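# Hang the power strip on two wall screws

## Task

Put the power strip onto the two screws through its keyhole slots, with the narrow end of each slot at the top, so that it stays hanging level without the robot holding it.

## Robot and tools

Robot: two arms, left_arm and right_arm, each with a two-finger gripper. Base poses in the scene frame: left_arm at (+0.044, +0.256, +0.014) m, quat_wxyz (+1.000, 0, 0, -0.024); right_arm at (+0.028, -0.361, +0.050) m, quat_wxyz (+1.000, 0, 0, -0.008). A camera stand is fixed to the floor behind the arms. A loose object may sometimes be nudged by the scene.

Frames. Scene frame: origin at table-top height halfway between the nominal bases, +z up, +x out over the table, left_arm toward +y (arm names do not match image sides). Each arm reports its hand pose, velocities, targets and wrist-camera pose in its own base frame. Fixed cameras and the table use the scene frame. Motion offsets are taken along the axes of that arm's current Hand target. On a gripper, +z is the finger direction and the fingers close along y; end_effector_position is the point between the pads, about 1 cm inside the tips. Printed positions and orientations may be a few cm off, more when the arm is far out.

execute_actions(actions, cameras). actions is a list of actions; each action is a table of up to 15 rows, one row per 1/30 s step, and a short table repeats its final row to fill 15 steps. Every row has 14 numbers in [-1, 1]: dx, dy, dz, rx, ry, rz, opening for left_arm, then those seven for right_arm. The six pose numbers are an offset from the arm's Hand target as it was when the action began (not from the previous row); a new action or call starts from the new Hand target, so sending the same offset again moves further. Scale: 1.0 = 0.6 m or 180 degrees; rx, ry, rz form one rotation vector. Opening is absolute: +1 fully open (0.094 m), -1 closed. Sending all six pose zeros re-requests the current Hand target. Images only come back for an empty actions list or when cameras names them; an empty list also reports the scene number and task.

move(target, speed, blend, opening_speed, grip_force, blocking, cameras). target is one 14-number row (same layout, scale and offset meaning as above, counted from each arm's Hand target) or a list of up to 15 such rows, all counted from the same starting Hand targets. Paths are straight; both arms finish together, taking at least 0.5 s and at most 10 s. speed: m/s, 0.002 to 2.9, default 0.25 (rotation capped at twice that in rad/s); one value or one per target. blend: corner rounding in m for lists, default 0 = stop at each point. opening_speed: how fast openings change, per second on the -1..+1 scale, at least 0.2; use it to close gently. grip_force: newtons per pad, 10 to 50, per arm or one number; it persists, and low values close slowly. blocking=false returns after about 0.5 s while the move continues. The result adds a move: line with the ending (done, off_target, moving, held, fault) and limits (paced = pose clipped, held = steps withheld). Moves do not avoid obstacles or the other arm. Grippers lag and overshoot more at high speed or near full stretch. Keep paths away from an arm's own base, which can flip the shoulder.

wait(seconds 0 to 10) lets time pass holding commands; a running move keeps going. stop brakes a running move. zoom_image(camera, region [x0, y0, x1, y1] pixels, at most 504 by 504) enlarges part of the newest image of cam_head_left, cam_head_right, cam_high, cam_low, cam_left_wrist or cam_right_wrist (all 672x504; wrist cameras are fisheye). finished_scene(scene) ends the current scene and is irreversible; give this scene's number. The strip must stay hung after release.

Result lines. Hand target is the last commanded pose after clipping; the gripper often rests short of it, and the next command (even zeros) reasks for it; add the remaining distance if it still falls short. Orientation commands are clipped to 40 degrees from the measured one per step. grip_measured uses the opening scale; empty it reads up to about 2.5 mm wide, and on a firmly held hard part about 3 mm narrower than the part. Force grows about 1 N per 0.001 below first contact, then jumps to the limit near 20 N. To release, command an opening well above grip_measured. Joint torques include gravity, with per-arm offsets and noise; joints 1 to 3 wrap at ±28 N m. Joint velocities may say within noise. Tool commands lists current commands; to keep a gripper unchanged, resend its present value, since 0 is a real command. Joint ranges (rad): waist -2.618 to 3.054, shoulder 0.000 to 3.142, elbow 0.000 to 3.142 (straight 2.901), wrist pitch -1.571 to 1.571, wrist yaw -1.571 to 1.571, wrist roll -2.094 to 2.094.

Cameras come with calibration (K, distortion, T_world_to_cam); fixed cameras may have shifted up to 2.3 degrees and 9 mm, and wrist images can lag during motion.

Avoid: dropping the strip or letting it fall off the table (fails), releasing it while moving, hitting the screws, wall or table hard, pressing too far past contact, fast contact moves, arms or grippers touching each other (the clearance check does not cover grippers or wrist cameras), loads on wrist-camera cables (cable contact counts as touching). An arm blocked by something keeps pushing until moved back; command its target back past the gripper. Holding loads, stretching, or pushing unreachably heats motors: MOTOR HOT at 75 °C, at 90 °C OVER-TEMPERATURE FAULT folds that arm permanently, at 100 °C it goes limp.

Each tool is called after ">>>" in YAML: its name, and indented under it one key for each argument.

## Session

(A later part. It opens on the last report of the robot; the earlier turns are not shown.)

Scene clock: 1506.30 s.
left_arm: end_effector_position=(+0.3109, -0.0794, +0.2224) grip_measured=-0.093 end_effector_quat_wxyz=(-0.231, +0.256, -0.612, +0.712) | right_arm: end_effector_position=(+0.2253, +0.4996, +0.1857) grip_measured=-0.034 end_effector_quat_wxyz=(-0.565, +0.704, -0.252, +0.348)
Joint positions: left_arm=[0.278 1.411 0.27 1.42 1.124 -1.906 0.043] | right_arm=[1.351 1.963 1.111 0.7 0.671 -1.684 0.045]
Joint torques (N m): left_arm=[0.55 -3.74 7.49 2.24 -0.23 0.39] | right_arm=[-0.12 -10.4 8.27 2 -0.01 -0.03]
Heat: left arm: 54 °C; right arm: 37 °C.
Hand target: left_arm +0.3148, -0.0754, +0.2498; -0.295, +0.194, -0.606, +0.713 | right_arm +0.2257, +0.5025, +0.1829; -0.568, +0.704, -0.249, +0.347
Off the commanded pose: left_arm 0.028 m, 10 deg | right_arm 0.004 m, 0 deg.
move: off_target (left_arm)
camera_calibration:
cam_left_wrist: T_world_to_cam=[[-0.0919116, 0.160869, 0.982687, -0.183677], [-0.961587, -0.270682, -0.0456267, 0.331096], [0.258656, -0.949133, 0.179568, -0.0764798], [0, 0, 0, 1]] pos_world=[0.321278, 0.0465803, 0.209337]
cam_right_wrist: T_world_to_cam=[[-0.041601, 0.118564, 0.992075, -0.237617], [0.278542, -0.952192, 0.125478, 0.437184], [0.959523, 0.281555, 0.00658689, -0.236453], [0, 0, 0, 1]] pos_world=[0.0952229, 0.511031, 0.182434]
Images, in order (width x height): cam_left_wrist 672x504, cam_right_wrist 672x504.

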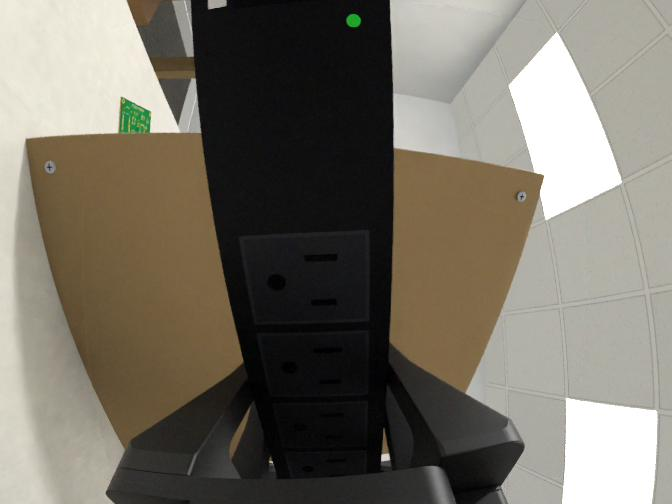

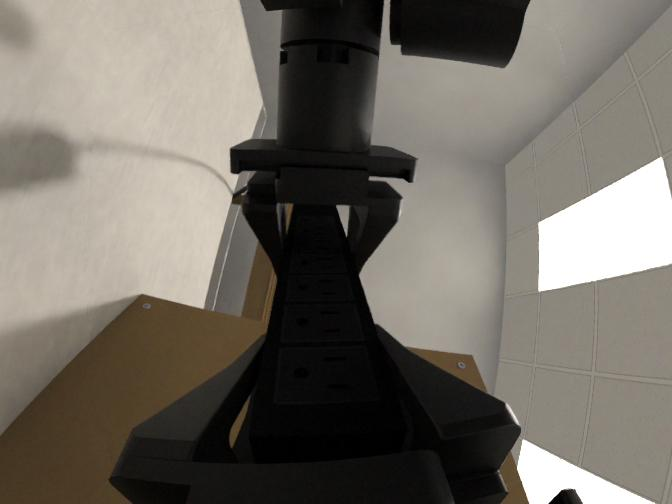

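>>> move:
  target:
    - [0,0,0,0,0,0,0.35,0,0,0,0,0,0,-0.25]
    - [0,0.012,-0.022,0,0,0,0.35,0,0,0,0,0,0,-0.25]
  speed: [0.05,0.05]
  opening_speed: 0.6
  cameras: ["cam_right_wrist","cam_left_wrist"]

Scene clock: 1515.37 s.
left_arm: end_effector_position=(+0.3046, -0.0741, +0.2261) grip_measured=+0.349 end_effector_quat_wxyz=(-0.249, +0.221, -0.623, +0.708) | right_arm: end_effector_position=(+0.2242, +0.5013, +0.1833) grip_measured=-0.035 end_effector_quat_wxyz=(-0.564, +0.710, -0.246, +0.344)
Joint positions: left_arm=[0.322 1.434 0.274 1.507 1.194 -1.898 0.063] | right_arm=[1.349 1.963 1.111 0.69 0.653 -1.686 0.045]
Joint torques (N m): left_arm=[1.5 -3.66 5.04 1.92 -0.47 0.11] | right_arm=[-0.03 -10.5 8.25 2.12 0.14 -0.01]
Motor temperatures (°C): left_arm=[25 25 41 52 24 26 28] | right_arm=[25 38 36 38 25 24 27]
Heat: left arm: 52 °C; right arm: 38 °C.
Hand target: left_arm +0.3077, -0.0661, +0.2403; -0.295, +0.194, -0.606, +0.713 | right_arm +0.2258, +0.5024, +0.1828; -0.568, +0.704, -0.249, +0.347
Off the commanded pose: left_arm 0.017 m, 6 deg | right_arm 0.002 m, 1 deg.
joint sent to its limit (left arm) — joint 4 (wrist pitch), upper limit. The joint targets still meet the commanded pose.
move: off_target (left_arm)
camera_calibration:
cam_left_wrist: T_world_to_cam=[[-0.15255, 0.118331, 0.981186, -0.173026], [-0.961868, -0.245835, -0.119899, 0.34541], [0.227022, -0.962062, 0.151321, -0.0553938], [0, 0, 0, 1]] pos_world=[0.318419, 0.052096, 0.219567]
cam_right_wrist: T_world_to_cam=[[-0.0396603, 0.128108, 0.990967, -0.240586], [0.293782, -0.946418, 0.134107, 0.431477], [0.955049, 0.296447, -0.000100669, -0.241048], [0, 0, 0, 1]] pos_world=[0.0939105, 0.510637, 0.180525]
Images, in order (width x height): cam_left_wrist 672x504, cam_right_wrist 672x504.

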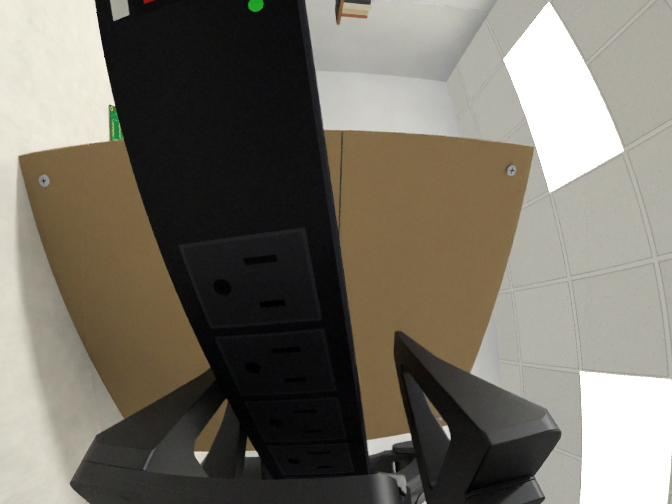

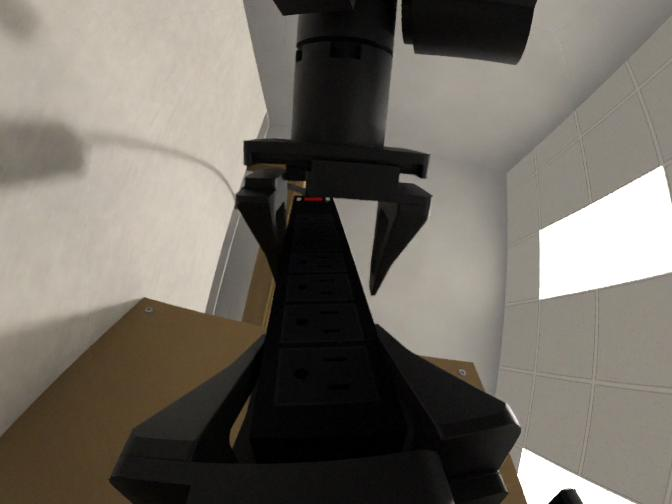

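>>> move:
  target: [0,0.015,-0.014,0,-0.0166,-0.0283,0.35,0,0,0,0,0,0,-0.25]
  speed: 0.06
  cameras: ["cam_right_wrist","cam_left_wrist"]

Scene clock: 1535.97 s.
left_arm: end_effector_position=(+0.3031, -0.0677, +0.2177) grip_measured=+0.349 end_effector_quat_wxyz=(-0.238, +0.261, -0.608, +0.711) | right_arm: end_effector_position=(+0.2236, +0.5018, +0.1776) grip_measured=-0.035 end_effector_quat_wxyz=(-0.558, +0.716, -0.243, +0.343)
Joint positions: left_arm=[0.339 1.434 0.233 1.52 1.163 -1.947 0.063] | right_arm=[1.349 1.969 1.111 0.678 0.649 -1.686 0.045]
Joint torques (N m): left_arm=[1.2 -4.41 4.11 1.83 -0.48 0.07] | right_arm=[-0.05 -11.04 8.17 2.23 0.18 0.01]
Heat: left arm: 49 °C; right arm: 40 °C.
Hand target: left_arm +0.3041, -0.0606, +0.2300; -0.279, +0.239, -0.589, +0.720 | right_arm +0.2258, +0.5025, +0.1827; -0.568, +0.704, -0.249, +0.347
Off the commanded pose: left_arm 0.014 m, 6 deg | right_arm 0.006 m, 2 deg.
joint sent to its limit (left arm) — joint 4 (wrist pitch), upper limit. The joint targets still meet the commanded pose.
move: off_target (left_arm)
camera_calibration:
cam_left_wrist: T_world_to_cam=[[-0.0976859, 0.163261, 0.981735, -0.179583], [-0.956167, -0.289012, -0.0470796, 0.324044], [0.276047, -0.943302, 0.184337, -0.0683555], [0, 0, 0, 1]] pos_world=[0.311167, 0.0584916, 0.204159]
cam_right_wrist: T_world_to_cam=[[-0.0355854, 0.145427, 0.988729, -0.244158], [0.298785, -0.942555, 0.149389, 0.427134], [0.953657, 0.300733, -0.00991007, -0.240767], [0, 0, 0, 1]] pos_world=[0.0933, 0.510511, 0.175211]
Images, in order (width x height): cam_left_wrist 672x504, cam_right_wrist 672x504.

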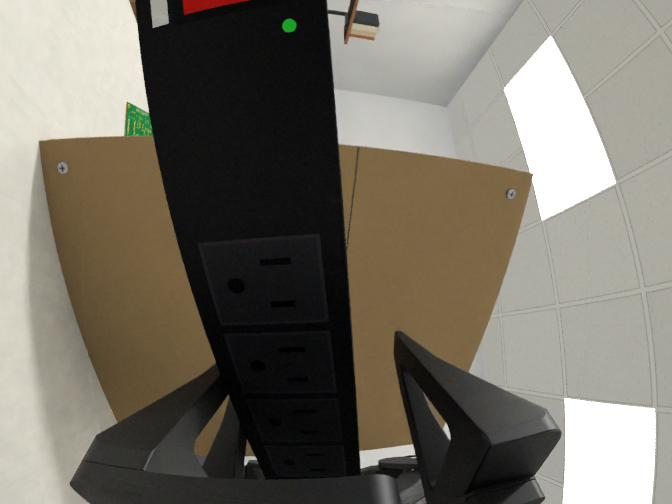

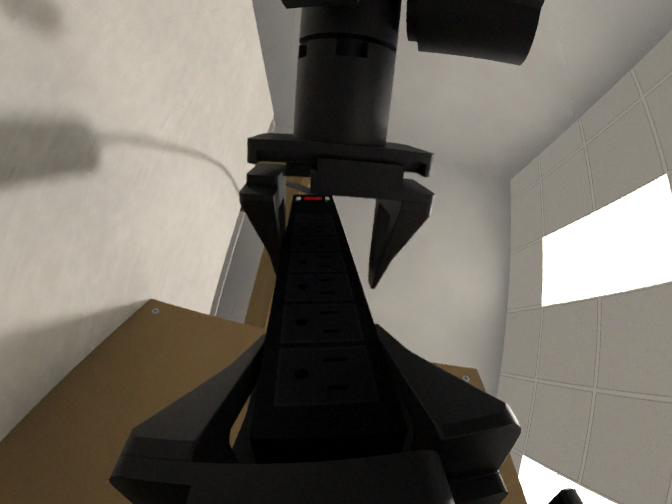

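>>> move:
  target:
    - [0,0.006,0,0,0,-0.028,0.35,0,0,0,0,0,0,-0.25]
    - [0,0.006,0,0,0,-0.028,-0.28,0,0,0,0,0,0,-0.25]
  speed: [0.06,0.06]
  opening_speed: 0.6
  cameras: ["cam_right_wrist","cam_left_wrist"]

Scene clock: 1543.33 s.
left_arm: end_effector_position=(+0.3039, -0.0660, +0.2162) grip_measured=-0.078 end_effector_quat_wxyz=(-0.221, +0.286, -0.596, +0.717) | right_arm: end_effector_position=(+0.2239, +0.5026, +0.1827) grip_measured=-0.035 end_effector_quat_wxyz=(-0.567, +0.708, -0.246, +0.342)
Joint positions: left_arm=[0.339 1.434 0.224 1.52 1.145 -2.004 0.043] | right_arm=[1.349 1.969 1.111 0.702 0.65 -1.685 0.045]
Joint torques (N m): left_arm=[0.88 -3.48 4.36 1.84 -0.32 -0.11] | right_arm=[-0.08 -10.92 8.2 1.99 0.18 -0.04]
Heat: left arm: 49 °C; right arm: 41 °C.
Hand target: left_arm +0.3045, -0.0611, +0.2264; -0.247, +0.265, -0.578, +0.731 | right_arm +0.2258, +0.5025, +0.1827; -0.568, +0.704, -0.249, +0.347
Off the commanded pose: left_arm 0.011 m, 5 deg | right_arm 0.002 m, 1 deg.
joint sent to its limit (left arm) — joint 4 (wrist pitch), upper limit. The joint targets still meet the commanded pose.
move: off_target (left_arm); target 2's new opening was sent with left_arm's hand 0.010 m and 5 deg from that target
camera_calibration:
cam_left_wrist: T_world_to_cam=[[-0.0526078, 0.207297, 0.976863, -0.187986], [-0.954173, -0.299011, 0.0120663, 0.311167], [0.294594, -0.931461, 0.213527, -0.0779776], [0, 0, 0, 1]] pos_world=[0.309989, 0.0593784, 0.196533]
cam_right_wrist: T_world_to_cam=[[-0.0403474, 0.121334, 0.991791, -0.23683], [0.297277, -0.946193, 0.127849, 0.433091], [0.953938, 0.299995, 0.00210656, -0.243111], [0, 0, 0, 1]] pos_world=[0.0936096, 0.511455, 0.180027]
Images, in order (width x height): cam_left_wrist 672x504, cam_right_wrist 672x504.

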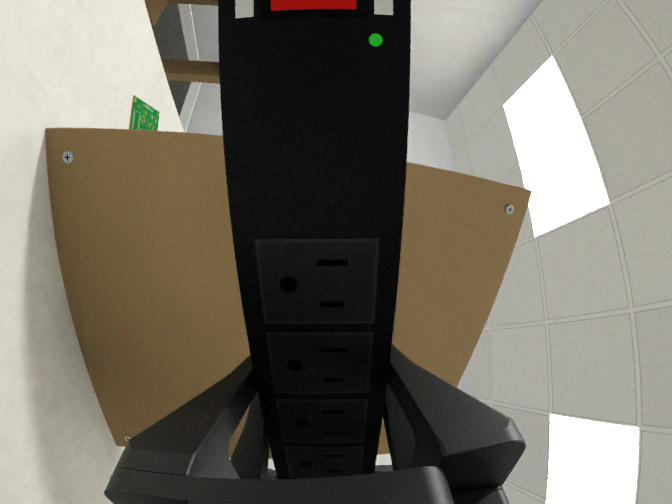

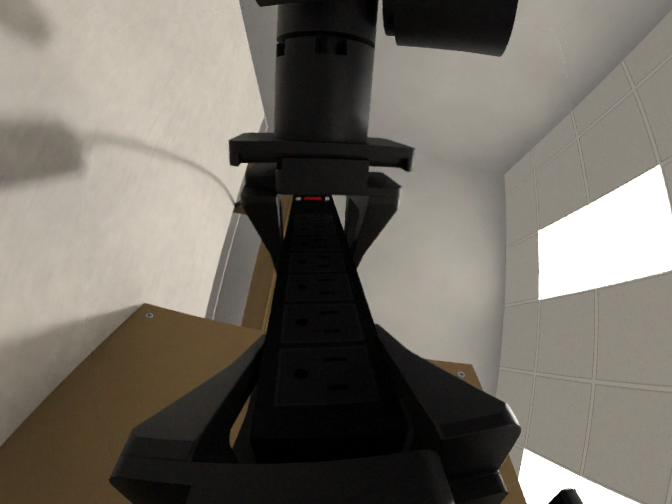

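>>> move:
  target:
    - [0,0,0,0,0,0,-0.28,0.0069,-0.0324,-0.0038,0,0,0,-0.25]
    - [0,0.0,0,0,0,0,0.5,0.0069,-0.0324,-0.0038,0,0,0,-0.25]
    - [0,0.012,-0.025,0,0,0,0.5,0.0069,-0.0324,-0.0038,0,0,0,-0.25]
  speed: [0.05,0.05,0.06]
  opening_speed: 0.8
  cameras: ["cam_right_wrist","cam_left_wrist"]

Scene clock: 1567.30 s.
left_arm: end_effector_position=(+0.2982, -0.0539, +0.2063) grip_measured=+0.499 end_effector_quat_wxyz=(-0.217, +0.308, -0.594, +0.711) | right_arm: end_effector_position=(+0.2233, +0.5024, +0.1705) grip_measured=-0.035 end_effector_quat_wxyz=(-0.540, +0.731, -0.237, +0.343)
Joint positions: left_arm=[0.401 1.434 0.195 1.52 1.184 -2.013 0.07] | right_arm=[1.349 1.969 1.128 0.612 0.646 -1.684 0.045]
Joint torques (N m): left_arm=[0.91 -4.38 3.95 1.85 -0.15 0.1] | right_arm=[-0.05 -15.04 9.52 2.15 0.24 -0.02]
Motor temperatures (°C): left_arm=[25 25 39 49 24 26 28] | right_arm=[25 43 36 41 26 24 28]
Heat: left arm: 49 °C; right arm: 43 °C.
Hand target: left_arm +0.2948, -0.0520, +0.2165; -0.247, +0.265, -0.578, +0.731 | right_arm +0.2258, +0.5024, +0.2027; -0.568, +0.704, -0.249, +0.347
Off the commanded pose: left_arm 0.011 m, 7 deg | right_arm 0.032 m, 5 deg.
joint sent to its limit (left arm) — joint 4 (wrist pitch), upper limit. The joint targets are off in orientation, not in position.
move: off_target (left_arm, right_arm); target 2's new opening was sent with left_arm's hand 0.011 m and 5 deg from that target
camera_calibration:
cam_left_wrist: T_world_to_cam=[[-0.0203785, 0.212612, 0.976924, -0.190519], [-0.945716, -0.3211, 0.0501549, 0.297909], [0.324354, -0.922871, 0.207614, -0.0700745], [0, 0, 0, 1]] pos_world=[0.300584, 0.0714957, 0.18573]
cam_right_wrist: T_world_to_cam=[[-0.0234783, 0.191413, 0.981229, -0.261874], [0.30345, -0.933828, 0.189427, 0.416613], [0.952558, 0.302202, -0.0361596, -0.236778], [0, 0, 0, 1]] pos_world=[0.092975, 0.510726, 0.169478]
Images, in order (width x height): cam_left_wrist 672x504, cam_right_wrist 672x504.

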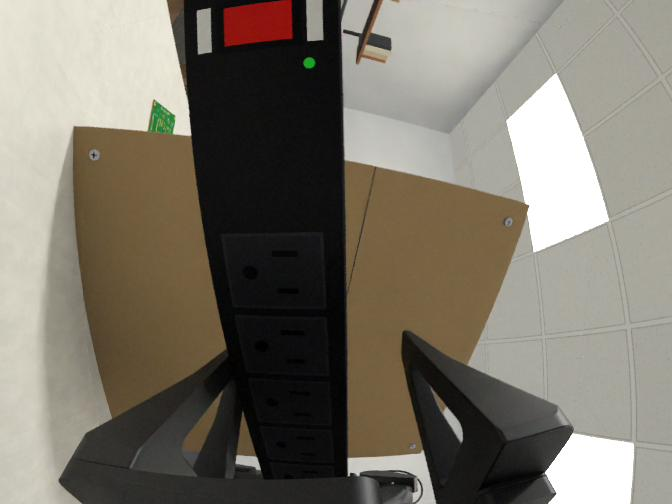

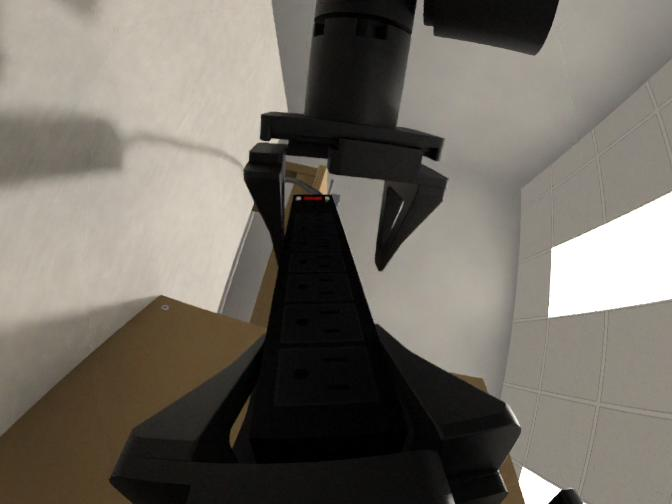

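>>> move:
  target:
    - [0,0.012,0,0,0,-0.025,0.5,0,0,0,0,0,0,-0.25]
    - [0,0.012,0,0,0,-0.025,-0.28,0,0,0,0,0,0,-0.25]
  speed: [0.06,0.06]
  opening_speed: 0.6
  cameras: ["cam_right_wrist","cam_left_wrist"]

Scene clock: 1581.10 s.
left_arm: end_effector_position=(+0.2967, -0.0546, +0.2017) grip_measured=-0.063 end_effector_quat_wxyz=(-0.198, +0.324, -0.588, +0.714) | right_arm: end_effector_position=(+0.2239, +0.5030, +0.1752) grip_measured=-0.035 end_effector_quat_wxyz=(-0.548, +0.724, -0.240, +0.344)
Joint positions: left_arm=[0.401 1.44 0.183 1.52 1.185 -2.048 0.044] | right_arm=[1.349 1.969 1.128 0.634 0.649 -1.684 0.045]
Joint torques (N m): left_arm=[0.31 -3.14 3.96 1.85 -0.17 -0.08] | right_arm=[-0.06 -14.87 9.69 1.95 0.2 -0.03]
Heat: left arm: 49 °C; right arm: 47 °C.
Hand target: left_arm +0.2953, -0.0535, +0.2094; -0.218, +0.288, -0.567, +0.740 | right_arm +0.2258, +0.5025, +0.2027; -0.568, +0.704, -0.249, +0.347
Off the commanded pose: left_arm 0.008 m, 6 deg | right_arm 0.028 m, 3 deg.
joint sent to its limit (left arm) — joint 4 (wrist pitch), upper limit. The joint targets are off in orientation, not in position.
move: off_target (left_arm, right_arm); target 2's new opening was sent with left_arm's hand 0.006 m and 6 deg from that target
camera_calibration:
cam_left_wrist: T_world_to_cam=[[0.0205374, 0.24257, 0.969917, -0.194941], [-0.943989, -0.314861, 0.098733, 0.2865], [0.329338, -0.917618, 0.222516, -0.0734644], [0, 0, 0, 1]] pos_world=[0.298651, 0.0700823, 0.177136]
cam_right_wrist: T_world_to_cam=[[-0.0283135, 0.170477, 0.984955, -0.255572], [0.299263, -0.938709, 0.171075, 0.422661], [0.95375, 0.299604, -0.0244393, -0.238437], [0, 0, 0, 1]] pos_world=[0.0936865, 0.511762, 0.173592]
Images, in order (width x height): cam_left_wrist 672x504, cam_right_wrist 672x504.

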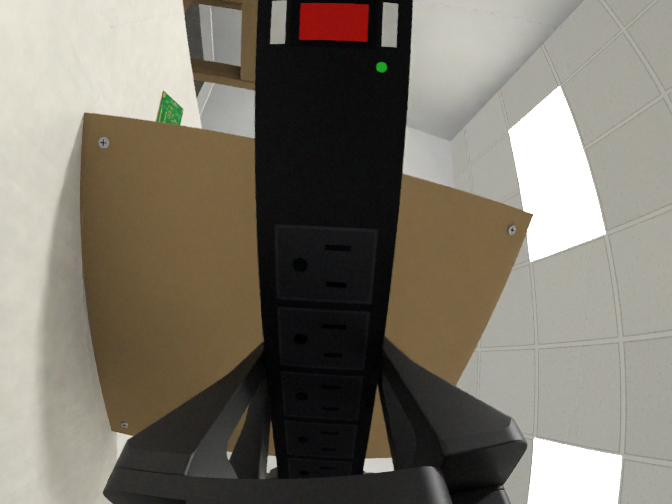

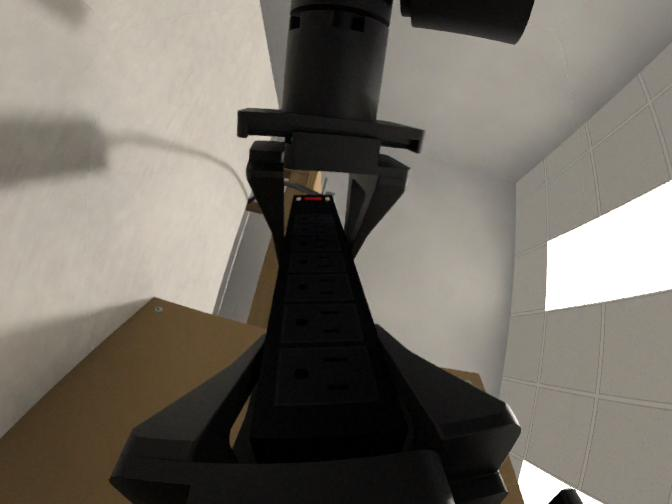

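>>> move:
  target:
    - [0,0,0,0,0,0,-0.28,-0.0069,0.0324,0.0038,0,0,0,-0.25]
    - [0,0,0,0,0,0,-0.28,-0.0069,0.0324,0.0038,0,0,0,0.6]
    - [0,0,0,0,0,0,-0.28,-0.0069,0.0324,-0.17,0,0,0,0.6]
  speed: [0.06,0.06,0.15]
  opening_speed: 0.8
  cameras: ["cam_right_wrist","cam_left_wrist","cam_head_left"]

Scene clock: 1589.87 s.
left_arm: end_effector_position=(+0.2932, -0.0574, +0.1979) grip_measured=-0.080 end_effector_quat_wxyz=(-0.180, +0.330, -0.589, +0.716) | right_arm: end_effector_position=(+0.1450, +0.4431, +0.1909) grip_measured=+0.598 end_effector_quat_wxyz=(-0.566, +0.707, -0.240, +0.349)
Joint positions: left_arm=[0.401 1.443 0.174 1.518 1.203 -2.069 0.043] | right_arm=[1.547 1.727 0.823 0.729 0.849 -1.664 0.075]
Joint torques (N m): left_arm=[0.38 -3.43 4.45 1.86 -0.34 0.15] | right_arm=[0.02 -11.03 6.46 1.63 0.16 0.2]
Motor temperatures (°C): left_arm=[25 25 38 48 24 26 28] | right_arm=[25 48 36 42 26 24 29]
Heat: left arm: 48 °C; right arm: 48 °C.
Hand target: left_arm +0.2952, -0.0535, +0.2093; -0.218, +0.288, -0.567, +0.740 | right_arm +0.1454, +0.4372, +0.1947; -0.568, +0.704, -0.249, +0.347
Off the commanded pose: left_arm 0.012 m, 8 deg | right_arm 0.007 m, 1 deg.
joint sent to its limit (left arm) — joint 4 (wrist pitch), upper limit. The joint targets are off in orientation, not in position.
move: off_target (left_arm); target 2's new opening was sent with right_arm's hand 0.007 m and 3 deg from that target
camera_calibration:
cam_left_wrist: T_world_to_cam=[[0.053065, 0.256945, 0.964968, -0.198314], [-0.946614, -0.294756, 0.130541, 0.278342], [0.317972, -0.920379, 0.227587, -0.0718573], [0, 0, 0, 1]] pos_world=[0.296855, 0.066863, 0.171385]
cam_right_wrist: T_world_to_cam=[[-0.0566178, 0.128222, 0.990128, -0.241256], [0.293338, -0.945812, 0.139257, 0.39742], [0.954331, 0.298327, 0.0159373, -0.151917], [0, 0, 0, 1]] pos_world=[0.0147412, 0.45214, 0.185952]
Images, in order (width x height): cam_head_left 672x504, cam_left_wrist 672x504, cam_right_wrist 672x504.

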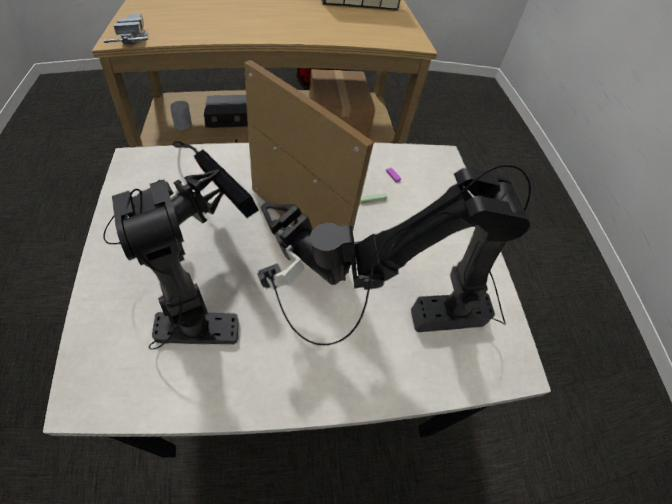

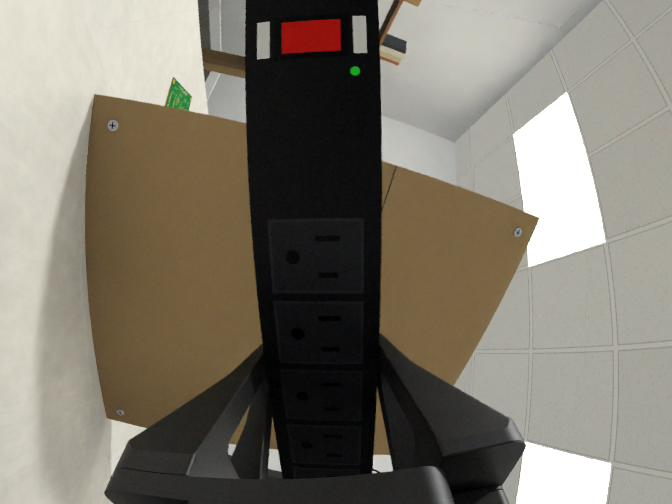

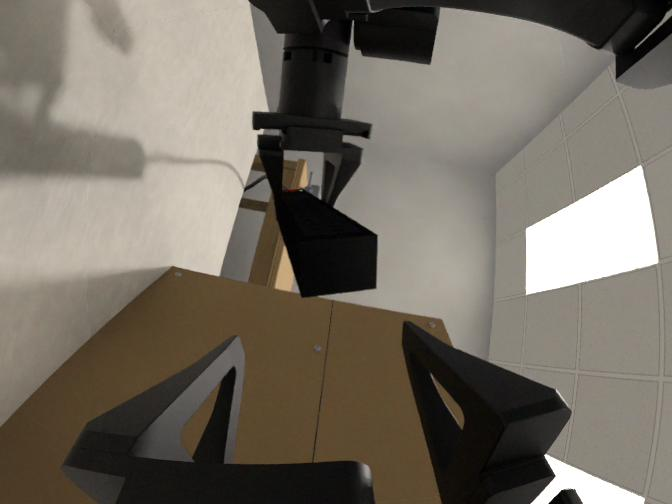

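>>> move:
  target:
    - [0,0,0,0,0,0,-0.28,0.0435,-0.1465,-0.1358,0,0,0,0.6]
    - [0,0,0,0,0,0,-0.28,0.0907,-0.104,-0.1575,-0.2672,0.2053,0.5123,-0.5]
    - [0.2123,-0.0922,0.1708,-0.0017,-0.0344,0.098,-0.28,0.0907,-0.104,-0.1575,-0.2672,0.2053,0.5123,-0.5]
  speed: [0.25,0.4,0.15]
  blend: [0.03,0.02,0]
  cameras: ["cam_right_wrist","cam_left_wrist","cam_head_left"]

>>> zoom_image:
  camera: "cam_right_wrist"
  region: [300, 0, 480, 300]

Scene clock: 1649.20 s.
left_arm: end_effector_position=(+0.2676, -0.1931, +0.2514) grip_measured=-0.080 end_effector_quat_wxyz=(+0.314, -0.278, +0.637, -0.646) | right_arm: end_effector_position=(+0.1031, +0.3521, +0.2741) grip_measured=-0.498 end_effector_quat_wxyz=(+0.241, -0.345, +0.903, +0.087)
Joint positions: left_arm=[-0.535 0.806 0.301 0.538 0.172 -1.535 0.043] | right_arm=[1.448 1.66 1.889 -1.4 0.34 0.649 0.024]
Joint torques (N m): left_arm=[-0.75 -1.99 11.3 2.5 -0.11 0.33] | right_arm=[-0.27 -7.06 9.54 0.95 0.2 0.11]
Motor temperatures (°C): left_arm=[25 25 38 47 24 26 28] | right_arm=[25 43 38 38 26 24 27]
Heat: left arm: 47 °C; right arm: 43 °C.
Hand target: left_arm +0.2702, -0.1949, +0.3052; +0.358, -0.237, +0.594, -0.680 | right_arm +0.1043, +0.3518, +0.2775; +0.241, -0.339, +0.905, +0.087
Off the commanded pose: left_arm 0.054 m, 9 deg | right_arm 0.004 m, 1 deg.
move: off_target (left_arm); blend cut to 0 m at target 2
camera_calibration:
cam_left_wrist: T_world_to_cam=[[-0.130101, -0.00463726, 0.99149, -0.221839], [-0.90332, -0.411708, -0.120457, 0.236012], [0.408763, -0.911304, 0.0493745, -0.178594], [0, 0, 0, 1]] pos_world=[0.257335, -0.0666142, 0.257198]
cam_right_wrist: T_world_to_cam=[[0.573876, -0.818339, 0.0314338, 0.216717], [-0.81115, -0.573278, -0.115704, 0.364661], [0.112705, 0.0409019, -0.992786, 0.367698], [0, 0, 0, 1]] pos_world=[0.129985, 0.371361, 0.400426]
Images, in order (width x height): cam_head_left 672x504, cam_left_wrist 672x504, cam_right_wrist 672x504.

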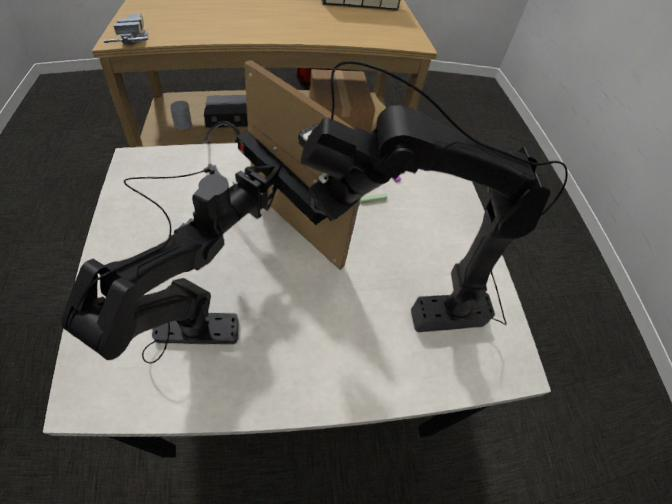

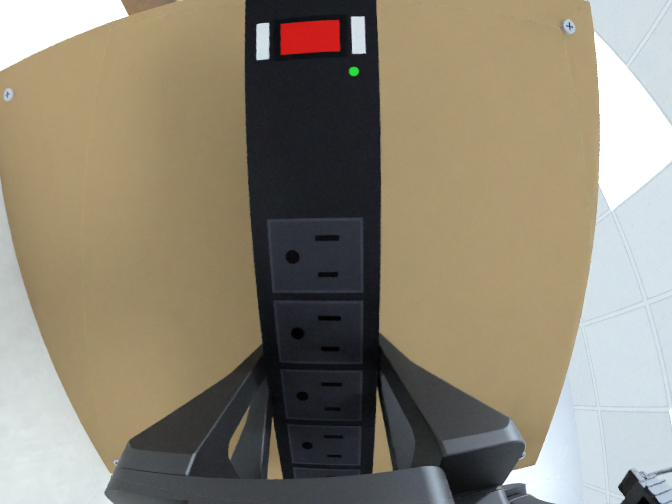

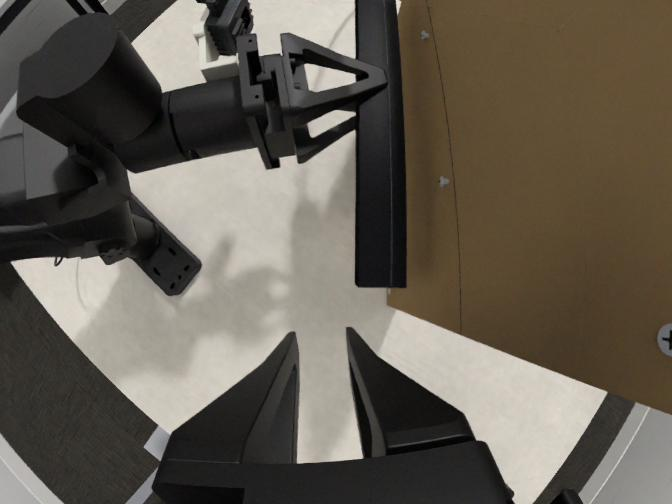

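Scaled by 1.680 from the camera's 672x504 image, which has a finer 960x720 frame.

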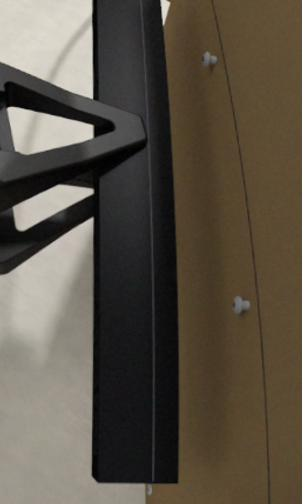

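>>> zoom_image:
  camera: "cam_left_wrist"
  region: [230, 0, 430, 250]

>>> zoom_image:
  camera: "cam_left_wrist"
  region: [230, 240, 430, 490]

>>> zoom_image:
  camera: "cam_head_left"
  region: [220, 110, 340, 230]

Scaled by 2.016 from the camera's 672x504 image, which has a finer 960x720 frame.

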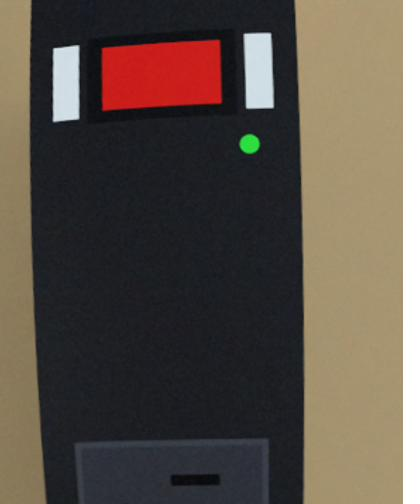

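Scaled by 2.016 from the camera's 672x504 image, which has a finer 960x720 frame.

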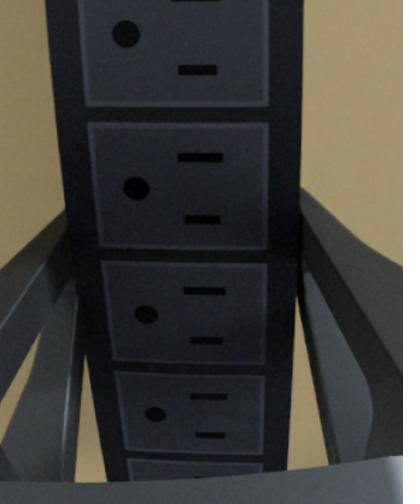

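Scaled by 4.200 from the camera's 672x504 image, which has a finer 960x720 frame.

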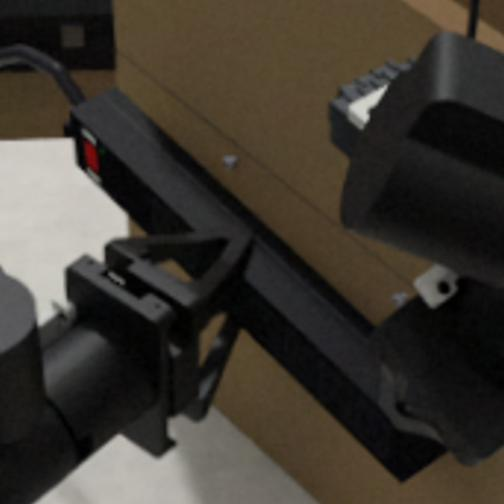

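>>> move:
  target: [-0.0073,0.0022,0.0442,0.0128,-0.0088,-0.0178,-0.28,0,0,0,0,0,0,-0.5]
  speed: 0.08
  cameras: ["cam_right_wrist","cam_left_wrist"]

>>> zoom_image:
  camera: "cam_right_wrist"
  region: [300, 0, 480, 300]

>>> zoom_image:
  camera: "cam_left_wrist"
  region: [230, 0, 430, 250]

>>> zoom_image:
  camera: "cam_left_wrist"
  region: [230, 240, 430, 490]

Scene clock: 1712.30 s.
left_arm: end_effector_position=(+0.2888, -0.2052, +0.2486) grip_measured=-0.080 end_effector_quat_wxyz=(+0.311, -0.298, +0.624, -0.652) | right_arm: end_effector_position=(+0.1031, +0.3521, +0.2741) grip_measured=-0.498 end_effector_quat_wxyz=(+0.241, -0.345, +0.903, +0.087)
Joint positions: left_arm=[-0.558 0.981 0.331 0.695 0.123 -1.577 0.043] | right_arm=[1.448 1.66 1.889 -1.4 0.34 0.649 0.024]
Joint torques (N m): left_arm=[-0.77 -2.62 11.07 2.82 -0.14 0.26] | right_arm=[-0.21 -7.02 9.46 0.94 0.21 0.1]
Motor temperatures (°C): left_arm=[25 24 45 52 24 26 28] | right_arm=[25 39 40 35 26 24 27]
Heat: left arm: 52 °C; right arm: 40 °C.
Hand target: left_arm +0.2931, -0.2084, +0.3092; +0.352, -0.256, +0.568, -0.698 | right_arm +0.1043, +0.3518, +0.2775; +0.241, -0.339, +0.905, +0.087
Off the commanded pose: left_arm 0.061 m, 11 deg | right_arm 0.004 m, 1 deg.
move: off_target (left_arm)
camera_calibration:
cam_left_wrist: T_world_to_cam=[[-0.113171, 0.0318809, 0.993064, -0.214207], [-0.895133, -0.437031, -0.0879801, 0.23423], [0.431194, -0.898881, 0.0779967, -0.20917], [0, 0, 0, 1]] pos_world=[0.275618, -0.0788242, 0.249644]
cam_right_wrist: T_world_to_cam=[[0.573876, -0.818339, 0.0314338, 0.216717], [-0.81115, -0.573278, -0.115704, 0.364661], [0.112705, 0.0409019, -0.992786, 0.367698], [0, 0, 0, 1]] pos_world=[0.129985, 0.371361, 0.400426]
Images, in order (width x height): cam_left_wrist 672x504, cam_right_wrist 672x504.

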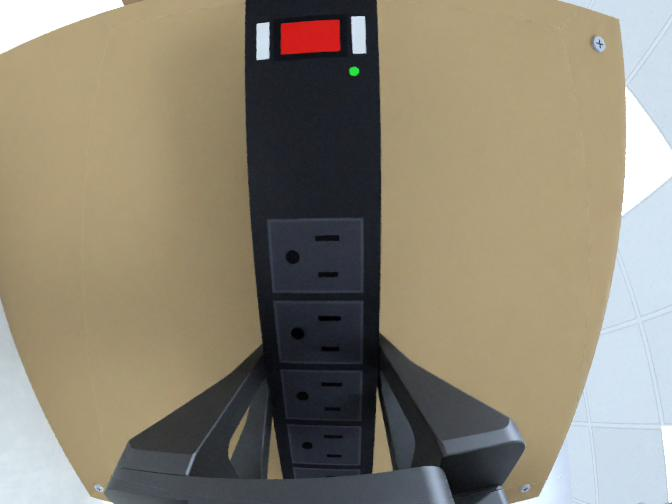

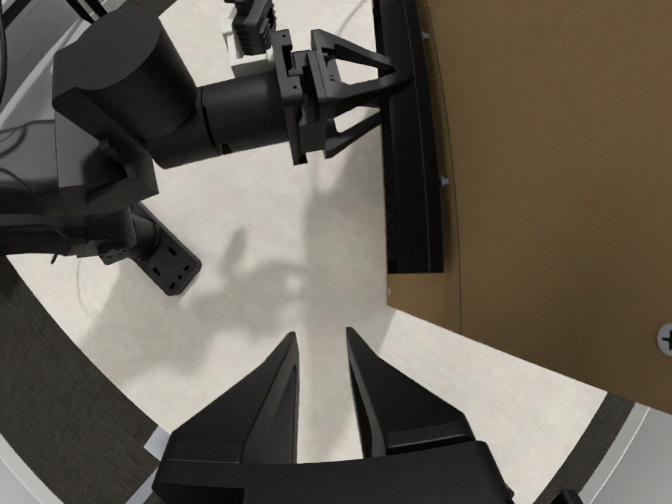

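Scaled by 1.680 from the camera's 672x504 image, which has a finer 960x720 frame.

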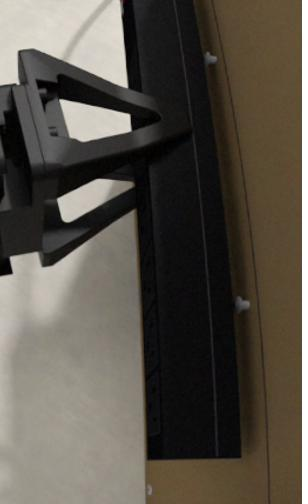

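Scaled by 2.016 from the camera's 672x504 image, which has a finer 960x720 frame.

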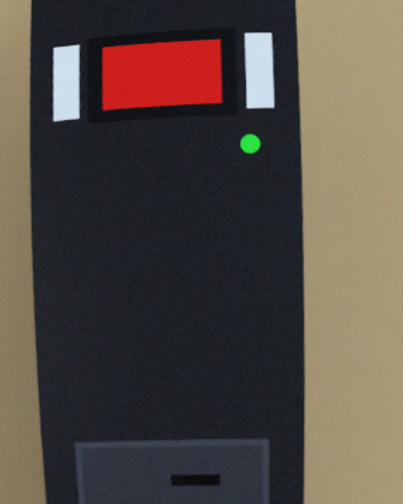

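Scaled by 2.016 from the camera's 672x504 image, which has a finer 960x720 frame.

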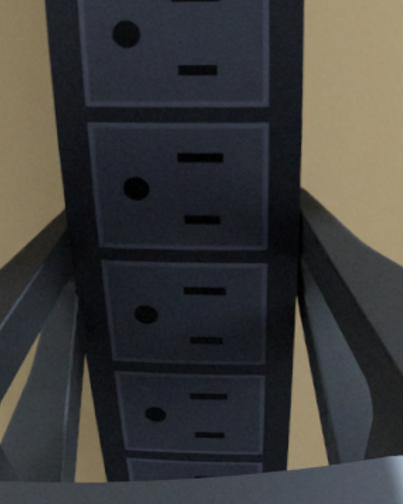

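>>> move:
  target: [0.0012,-0.0157,0.0137,0.0084,0.0004,-0.0066,-0.28,0,0,0,0,0,0,-0.5]
  speed: 0.06
  cameras: ["cam_right_wrist","cam_left_wrist"]

>>> zoom_image:
  camera: "cam_right_wrist"
  region: [300, 0, 480, 300]

Scene clock: 1745.03 s.
left_arm: end_effector_position=(+0.2932, -0.2094, +0.2579) grip_measured=-0.080 end_effector_quat_wxyz=(+0.307, -0.300, +0.615, -0.661) | right_arm: end_effector_position=(+0.1031, +0.3521, +0.2741) grip_measured=-0.498 end_effector_quat_wxyz=(+0.241, -0.345, +0.903, +0.087)
Joint positions: left_arm=[-0.565 1.008 0.36 0.713 0.116 -1.598 0.043] | right_arm=[1.448 1.66 1.889 -1.4 0.34 0.649 0.024]
Joint torques (N m): left_arm=[-0.9 -2.45 11.21 2.91 -0.12 0.22] | right_arm=[-0.21 -7.05 9.44 0.94 0.2 0.11]
Motor temperatures (°C): left_arm=[25 24 44 55 24 26 28] | right_arm=[25 38 40 34 26 24 27]
Heat: left arm: 55 °C; right arm: 40 °C.
Hand target: left_arm +0.2970, -0.2131, +0.3200; +0.348, -0.257, +0.557, -0.709 | right_arm +0.1043, +0.3518, +0.2775; +0.241, -0.339, +0.905, +0.087
Off the commanded pose: left_arm 0.063 m, 11 deg | right_arm 0.004 m, 1 deg.
move: off_target (left_arm)
camera_calibration:
cam_left_wrist: T_world_to_cam=[[-0.116096, 0.0587882, 0.991497, -0.215879], [-0.895402, -0.43822, -0.0788613, 0.234656], [0.429857, -0.896943, 0.103515, -0.221391], [0, 0, 0, 1]] pos_world=[0.280215, -0.0830529, 0.255465]
cam_right_wrist: T_world_to_cam=[[0.573876, -0.818339, 0.0314338, 0.216717], [-0.81115, -0.573278, -0.115704, 0.364661], [0.112705, 0.0409019, -0.992786, 0.367698], [0, 0, 0, 1]] pos_world=[0.129985, 0.371361, 0.400426]
Images, in order (width x height): cam_left_wrist 672x504, cam_right_wrist 672x504.

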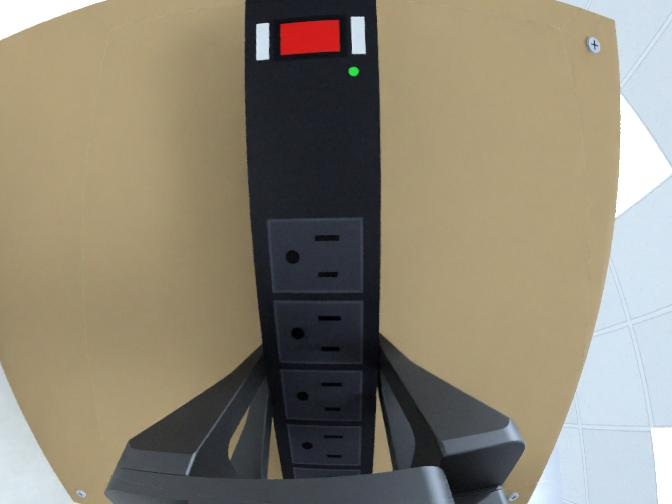

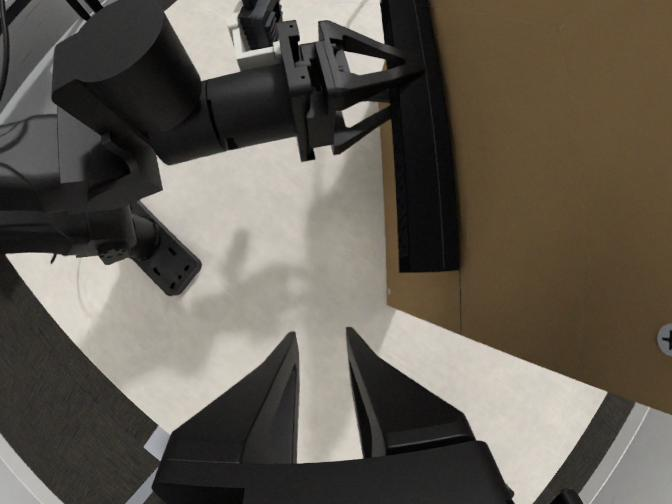

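Scaled by 1.680 from the camera's 672x504 image, which has a finer 960x720 frame.

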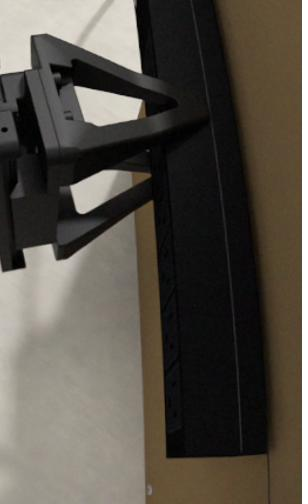

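>>> move:
  target: [0.0003,0.002,0.022,0,0,0,-0.28,0,0,0,0,0,0,-0.5]
  speed: 0.04
  cameras: ["cam_right_wrist","cam_left_wrist"]

>>> zoom_image:
  camera: "cam_right_wrist"
  region: [300, 0, 480, 300]

Scene clock: 1763.53 s.
left_arm: end_effector_position=(+0.2952, -0.2105, +0.2592) grip_measured=-0.094 end_effector_quat_wxyz=(+0.316, -0.294, +0.613, -0.662) | right_arm: end_effector_position=(+0.1031, +0.3521, +0.2741) grip_measured=-0.498 end_effector_quat_wxyz=(+0.241, -0.345, +0.903, +0.087)
Joint positions: left_arm=[-0.566 1.029 0.36 0.746 0.112 -1.582 0.043] | right_arm=[1.448 1.66 1.889 -1.4 0.34 0.649 0.024]
Joint torques (N m): left_arm=[-1.28 0.39 13.48 2.83 -0.15 0.08] | right_arm=[-0.21 -7.08 9.52 0.95 0.19 0.1]
Motor temperatures (°C): left_arm=[25 24 42 58 24 26 28] | right_arm=[25 38 41 34 26 24 27]
Heat: left arm: 58 °C; right arm: 41 °C.
Hand target: left_arm +0.3070, -0.2214, +0.3222; +0.348, -0.257, +0.557, -0.709 | right_arm +0.1043, +0.3518, +0.2775; +0.241, -0.339, +0.905, +0.087
Off the commanded pose: left_arm 0.065 m, 10 deg | right_arm 0.004 m, 1 deg.
move: off_target (left_arm)
camera_calibration:
cam_left_wrist: T_world_to_cam=[[-0.136642, 0.0529492, 0.989204, -0.21133], [-0.892083, -0.440749, -0.0996343, 0.239961], [0.430716, -0.896067, 0.10746, -0.224419], [0, 0, 0, 1]] pos_world=[0.281849, -0.0841426, 0.257073]
cam_right_wrist: T_world_to_cam=[[0.573876, -0.818339, 0.0314338, 0.216717], [-0.81115, -0.573278, -0.115704, 0.364661], [0.112705, 0.0409019, -0.992786, 0.367698], [0, 0, 0, 1]] pos_world=[0.129985, 0.371361, 0.400426]
Images, in order (width x height): cam_left_wrist 672x504, cam_right_wrist 672x504.

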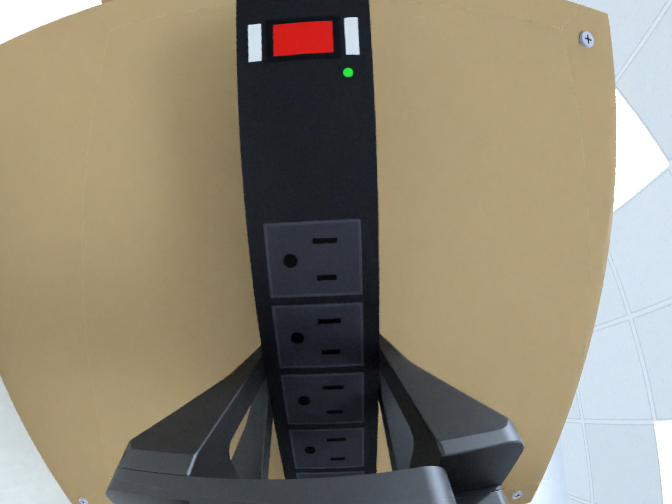

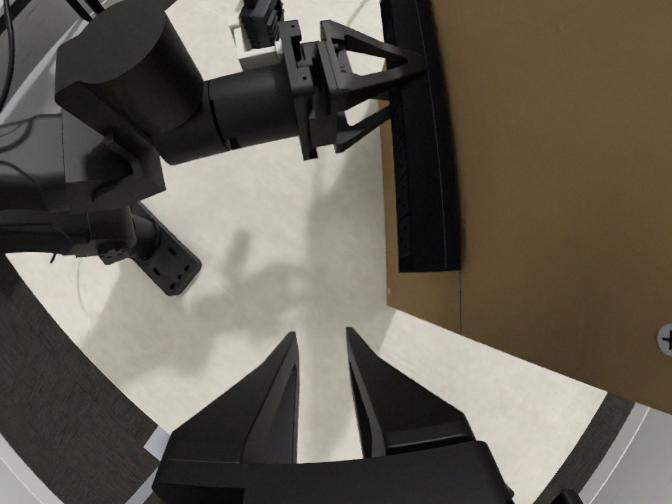

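Scaled by 1.680 from the camera's 672x504 image, which has a finer 960x720 frame.

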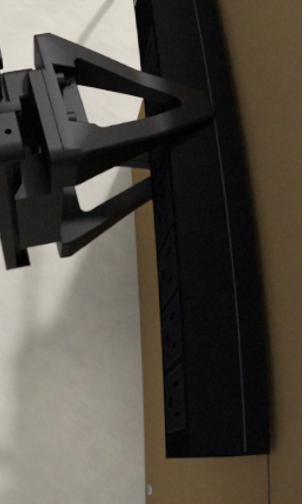

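>>> move:
  target:
    - [-0.0051,-0.0059,-0.0238,0,0,0,-0.28,0,0,0,0,0,0,-0.5]
    - [-0.0052,-0.0116,-0.0224,0,0,0,-0.28,0,0,0,0,0,0,-0.5]
    - [-0.0022,-0.0081,-0.0084,0,0,0,-0.28,0,0,0,0,0,0,-0.5]
  speed: [0.08,0.06,0.05]
  cameras: ["cam_left_wrist","cam_right_wrist"]

Scene clock: 1778.10 s.
left_arm: end_effector_position=(+0.2951, -0.2096, +0.2617) grip_measured=-0.095 end_effector_quat_wxyz=(+0.309, -0.299, +0.611, -0.665) | right_arm: end_effector_position=(+0.1031, +0.3521, +0.2741) grip_measured=-0.498 end_effector_quat_wxyz=(+0.241, -0.345, +0.903, +0.087)
Joint positions: left_arm=[-0.561 1.016 0.368 0.723 0.119 -1.599 0.043] | right_arm=[1.448 1.66 1.889 -1.4 0.34 0.649 0.024]
Joint torques (N m): left_arm=[-1.02 -1.39 12.92 2.71 -0.15 0.23] | right_arm=[-0.24 -7.01 9.42 0.94 0.19 0.11]
Heat: left arm: 54 °C; right arm: 41 °C.
Hand target: left_arm +0.3031, -0.2166, +0.3256; +0.348, -0.257, +0.557, -0.709 | right_arm +0.1043, +0.3518, +0.2775; +0.241, -0.339, +0.905, +0.087
Off the commanded pose: left_arm 0.065 m, 10 deg | right_arm 0.004 m, 1 deg.
move: off_target (left_arm)
camera_calibration:
cam_left_wrist: T_world_to_cam=[[-0.124519, 0.0650766, 0.990081, -0.21532], [-0.894389, -0.439407, -0.0836028, 0.237171], [0.429608, -0.895928, 0.112918, -0.22489], [0, 0, 0, 1]] pos_world=[0.281926, -0.0832576, 0.258406]
cam_right_wrist: T_world_to_cam=[[0.573876, -0.818339, 0.0314338, 0.216717], [-0.81115, -0.573278, -0.115704, 0.364661], [0.112705, 0.0409019, -0.992786, 0.367698], [0, 0, 0, 1]] pos_world=[0.129985, 0.371361, 0.400426]
Images, in order (width x height): cam_left_wrist 672x504, cam_right_wrist 672x504.

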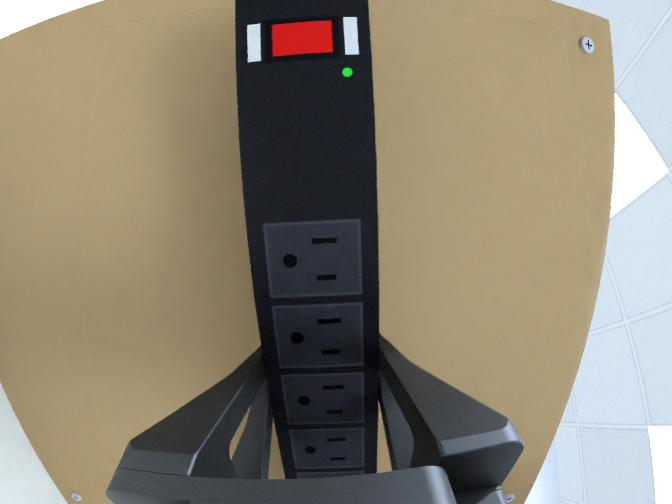

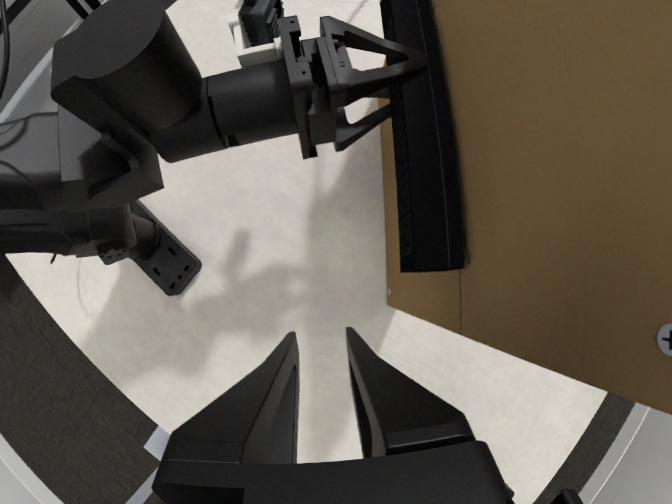

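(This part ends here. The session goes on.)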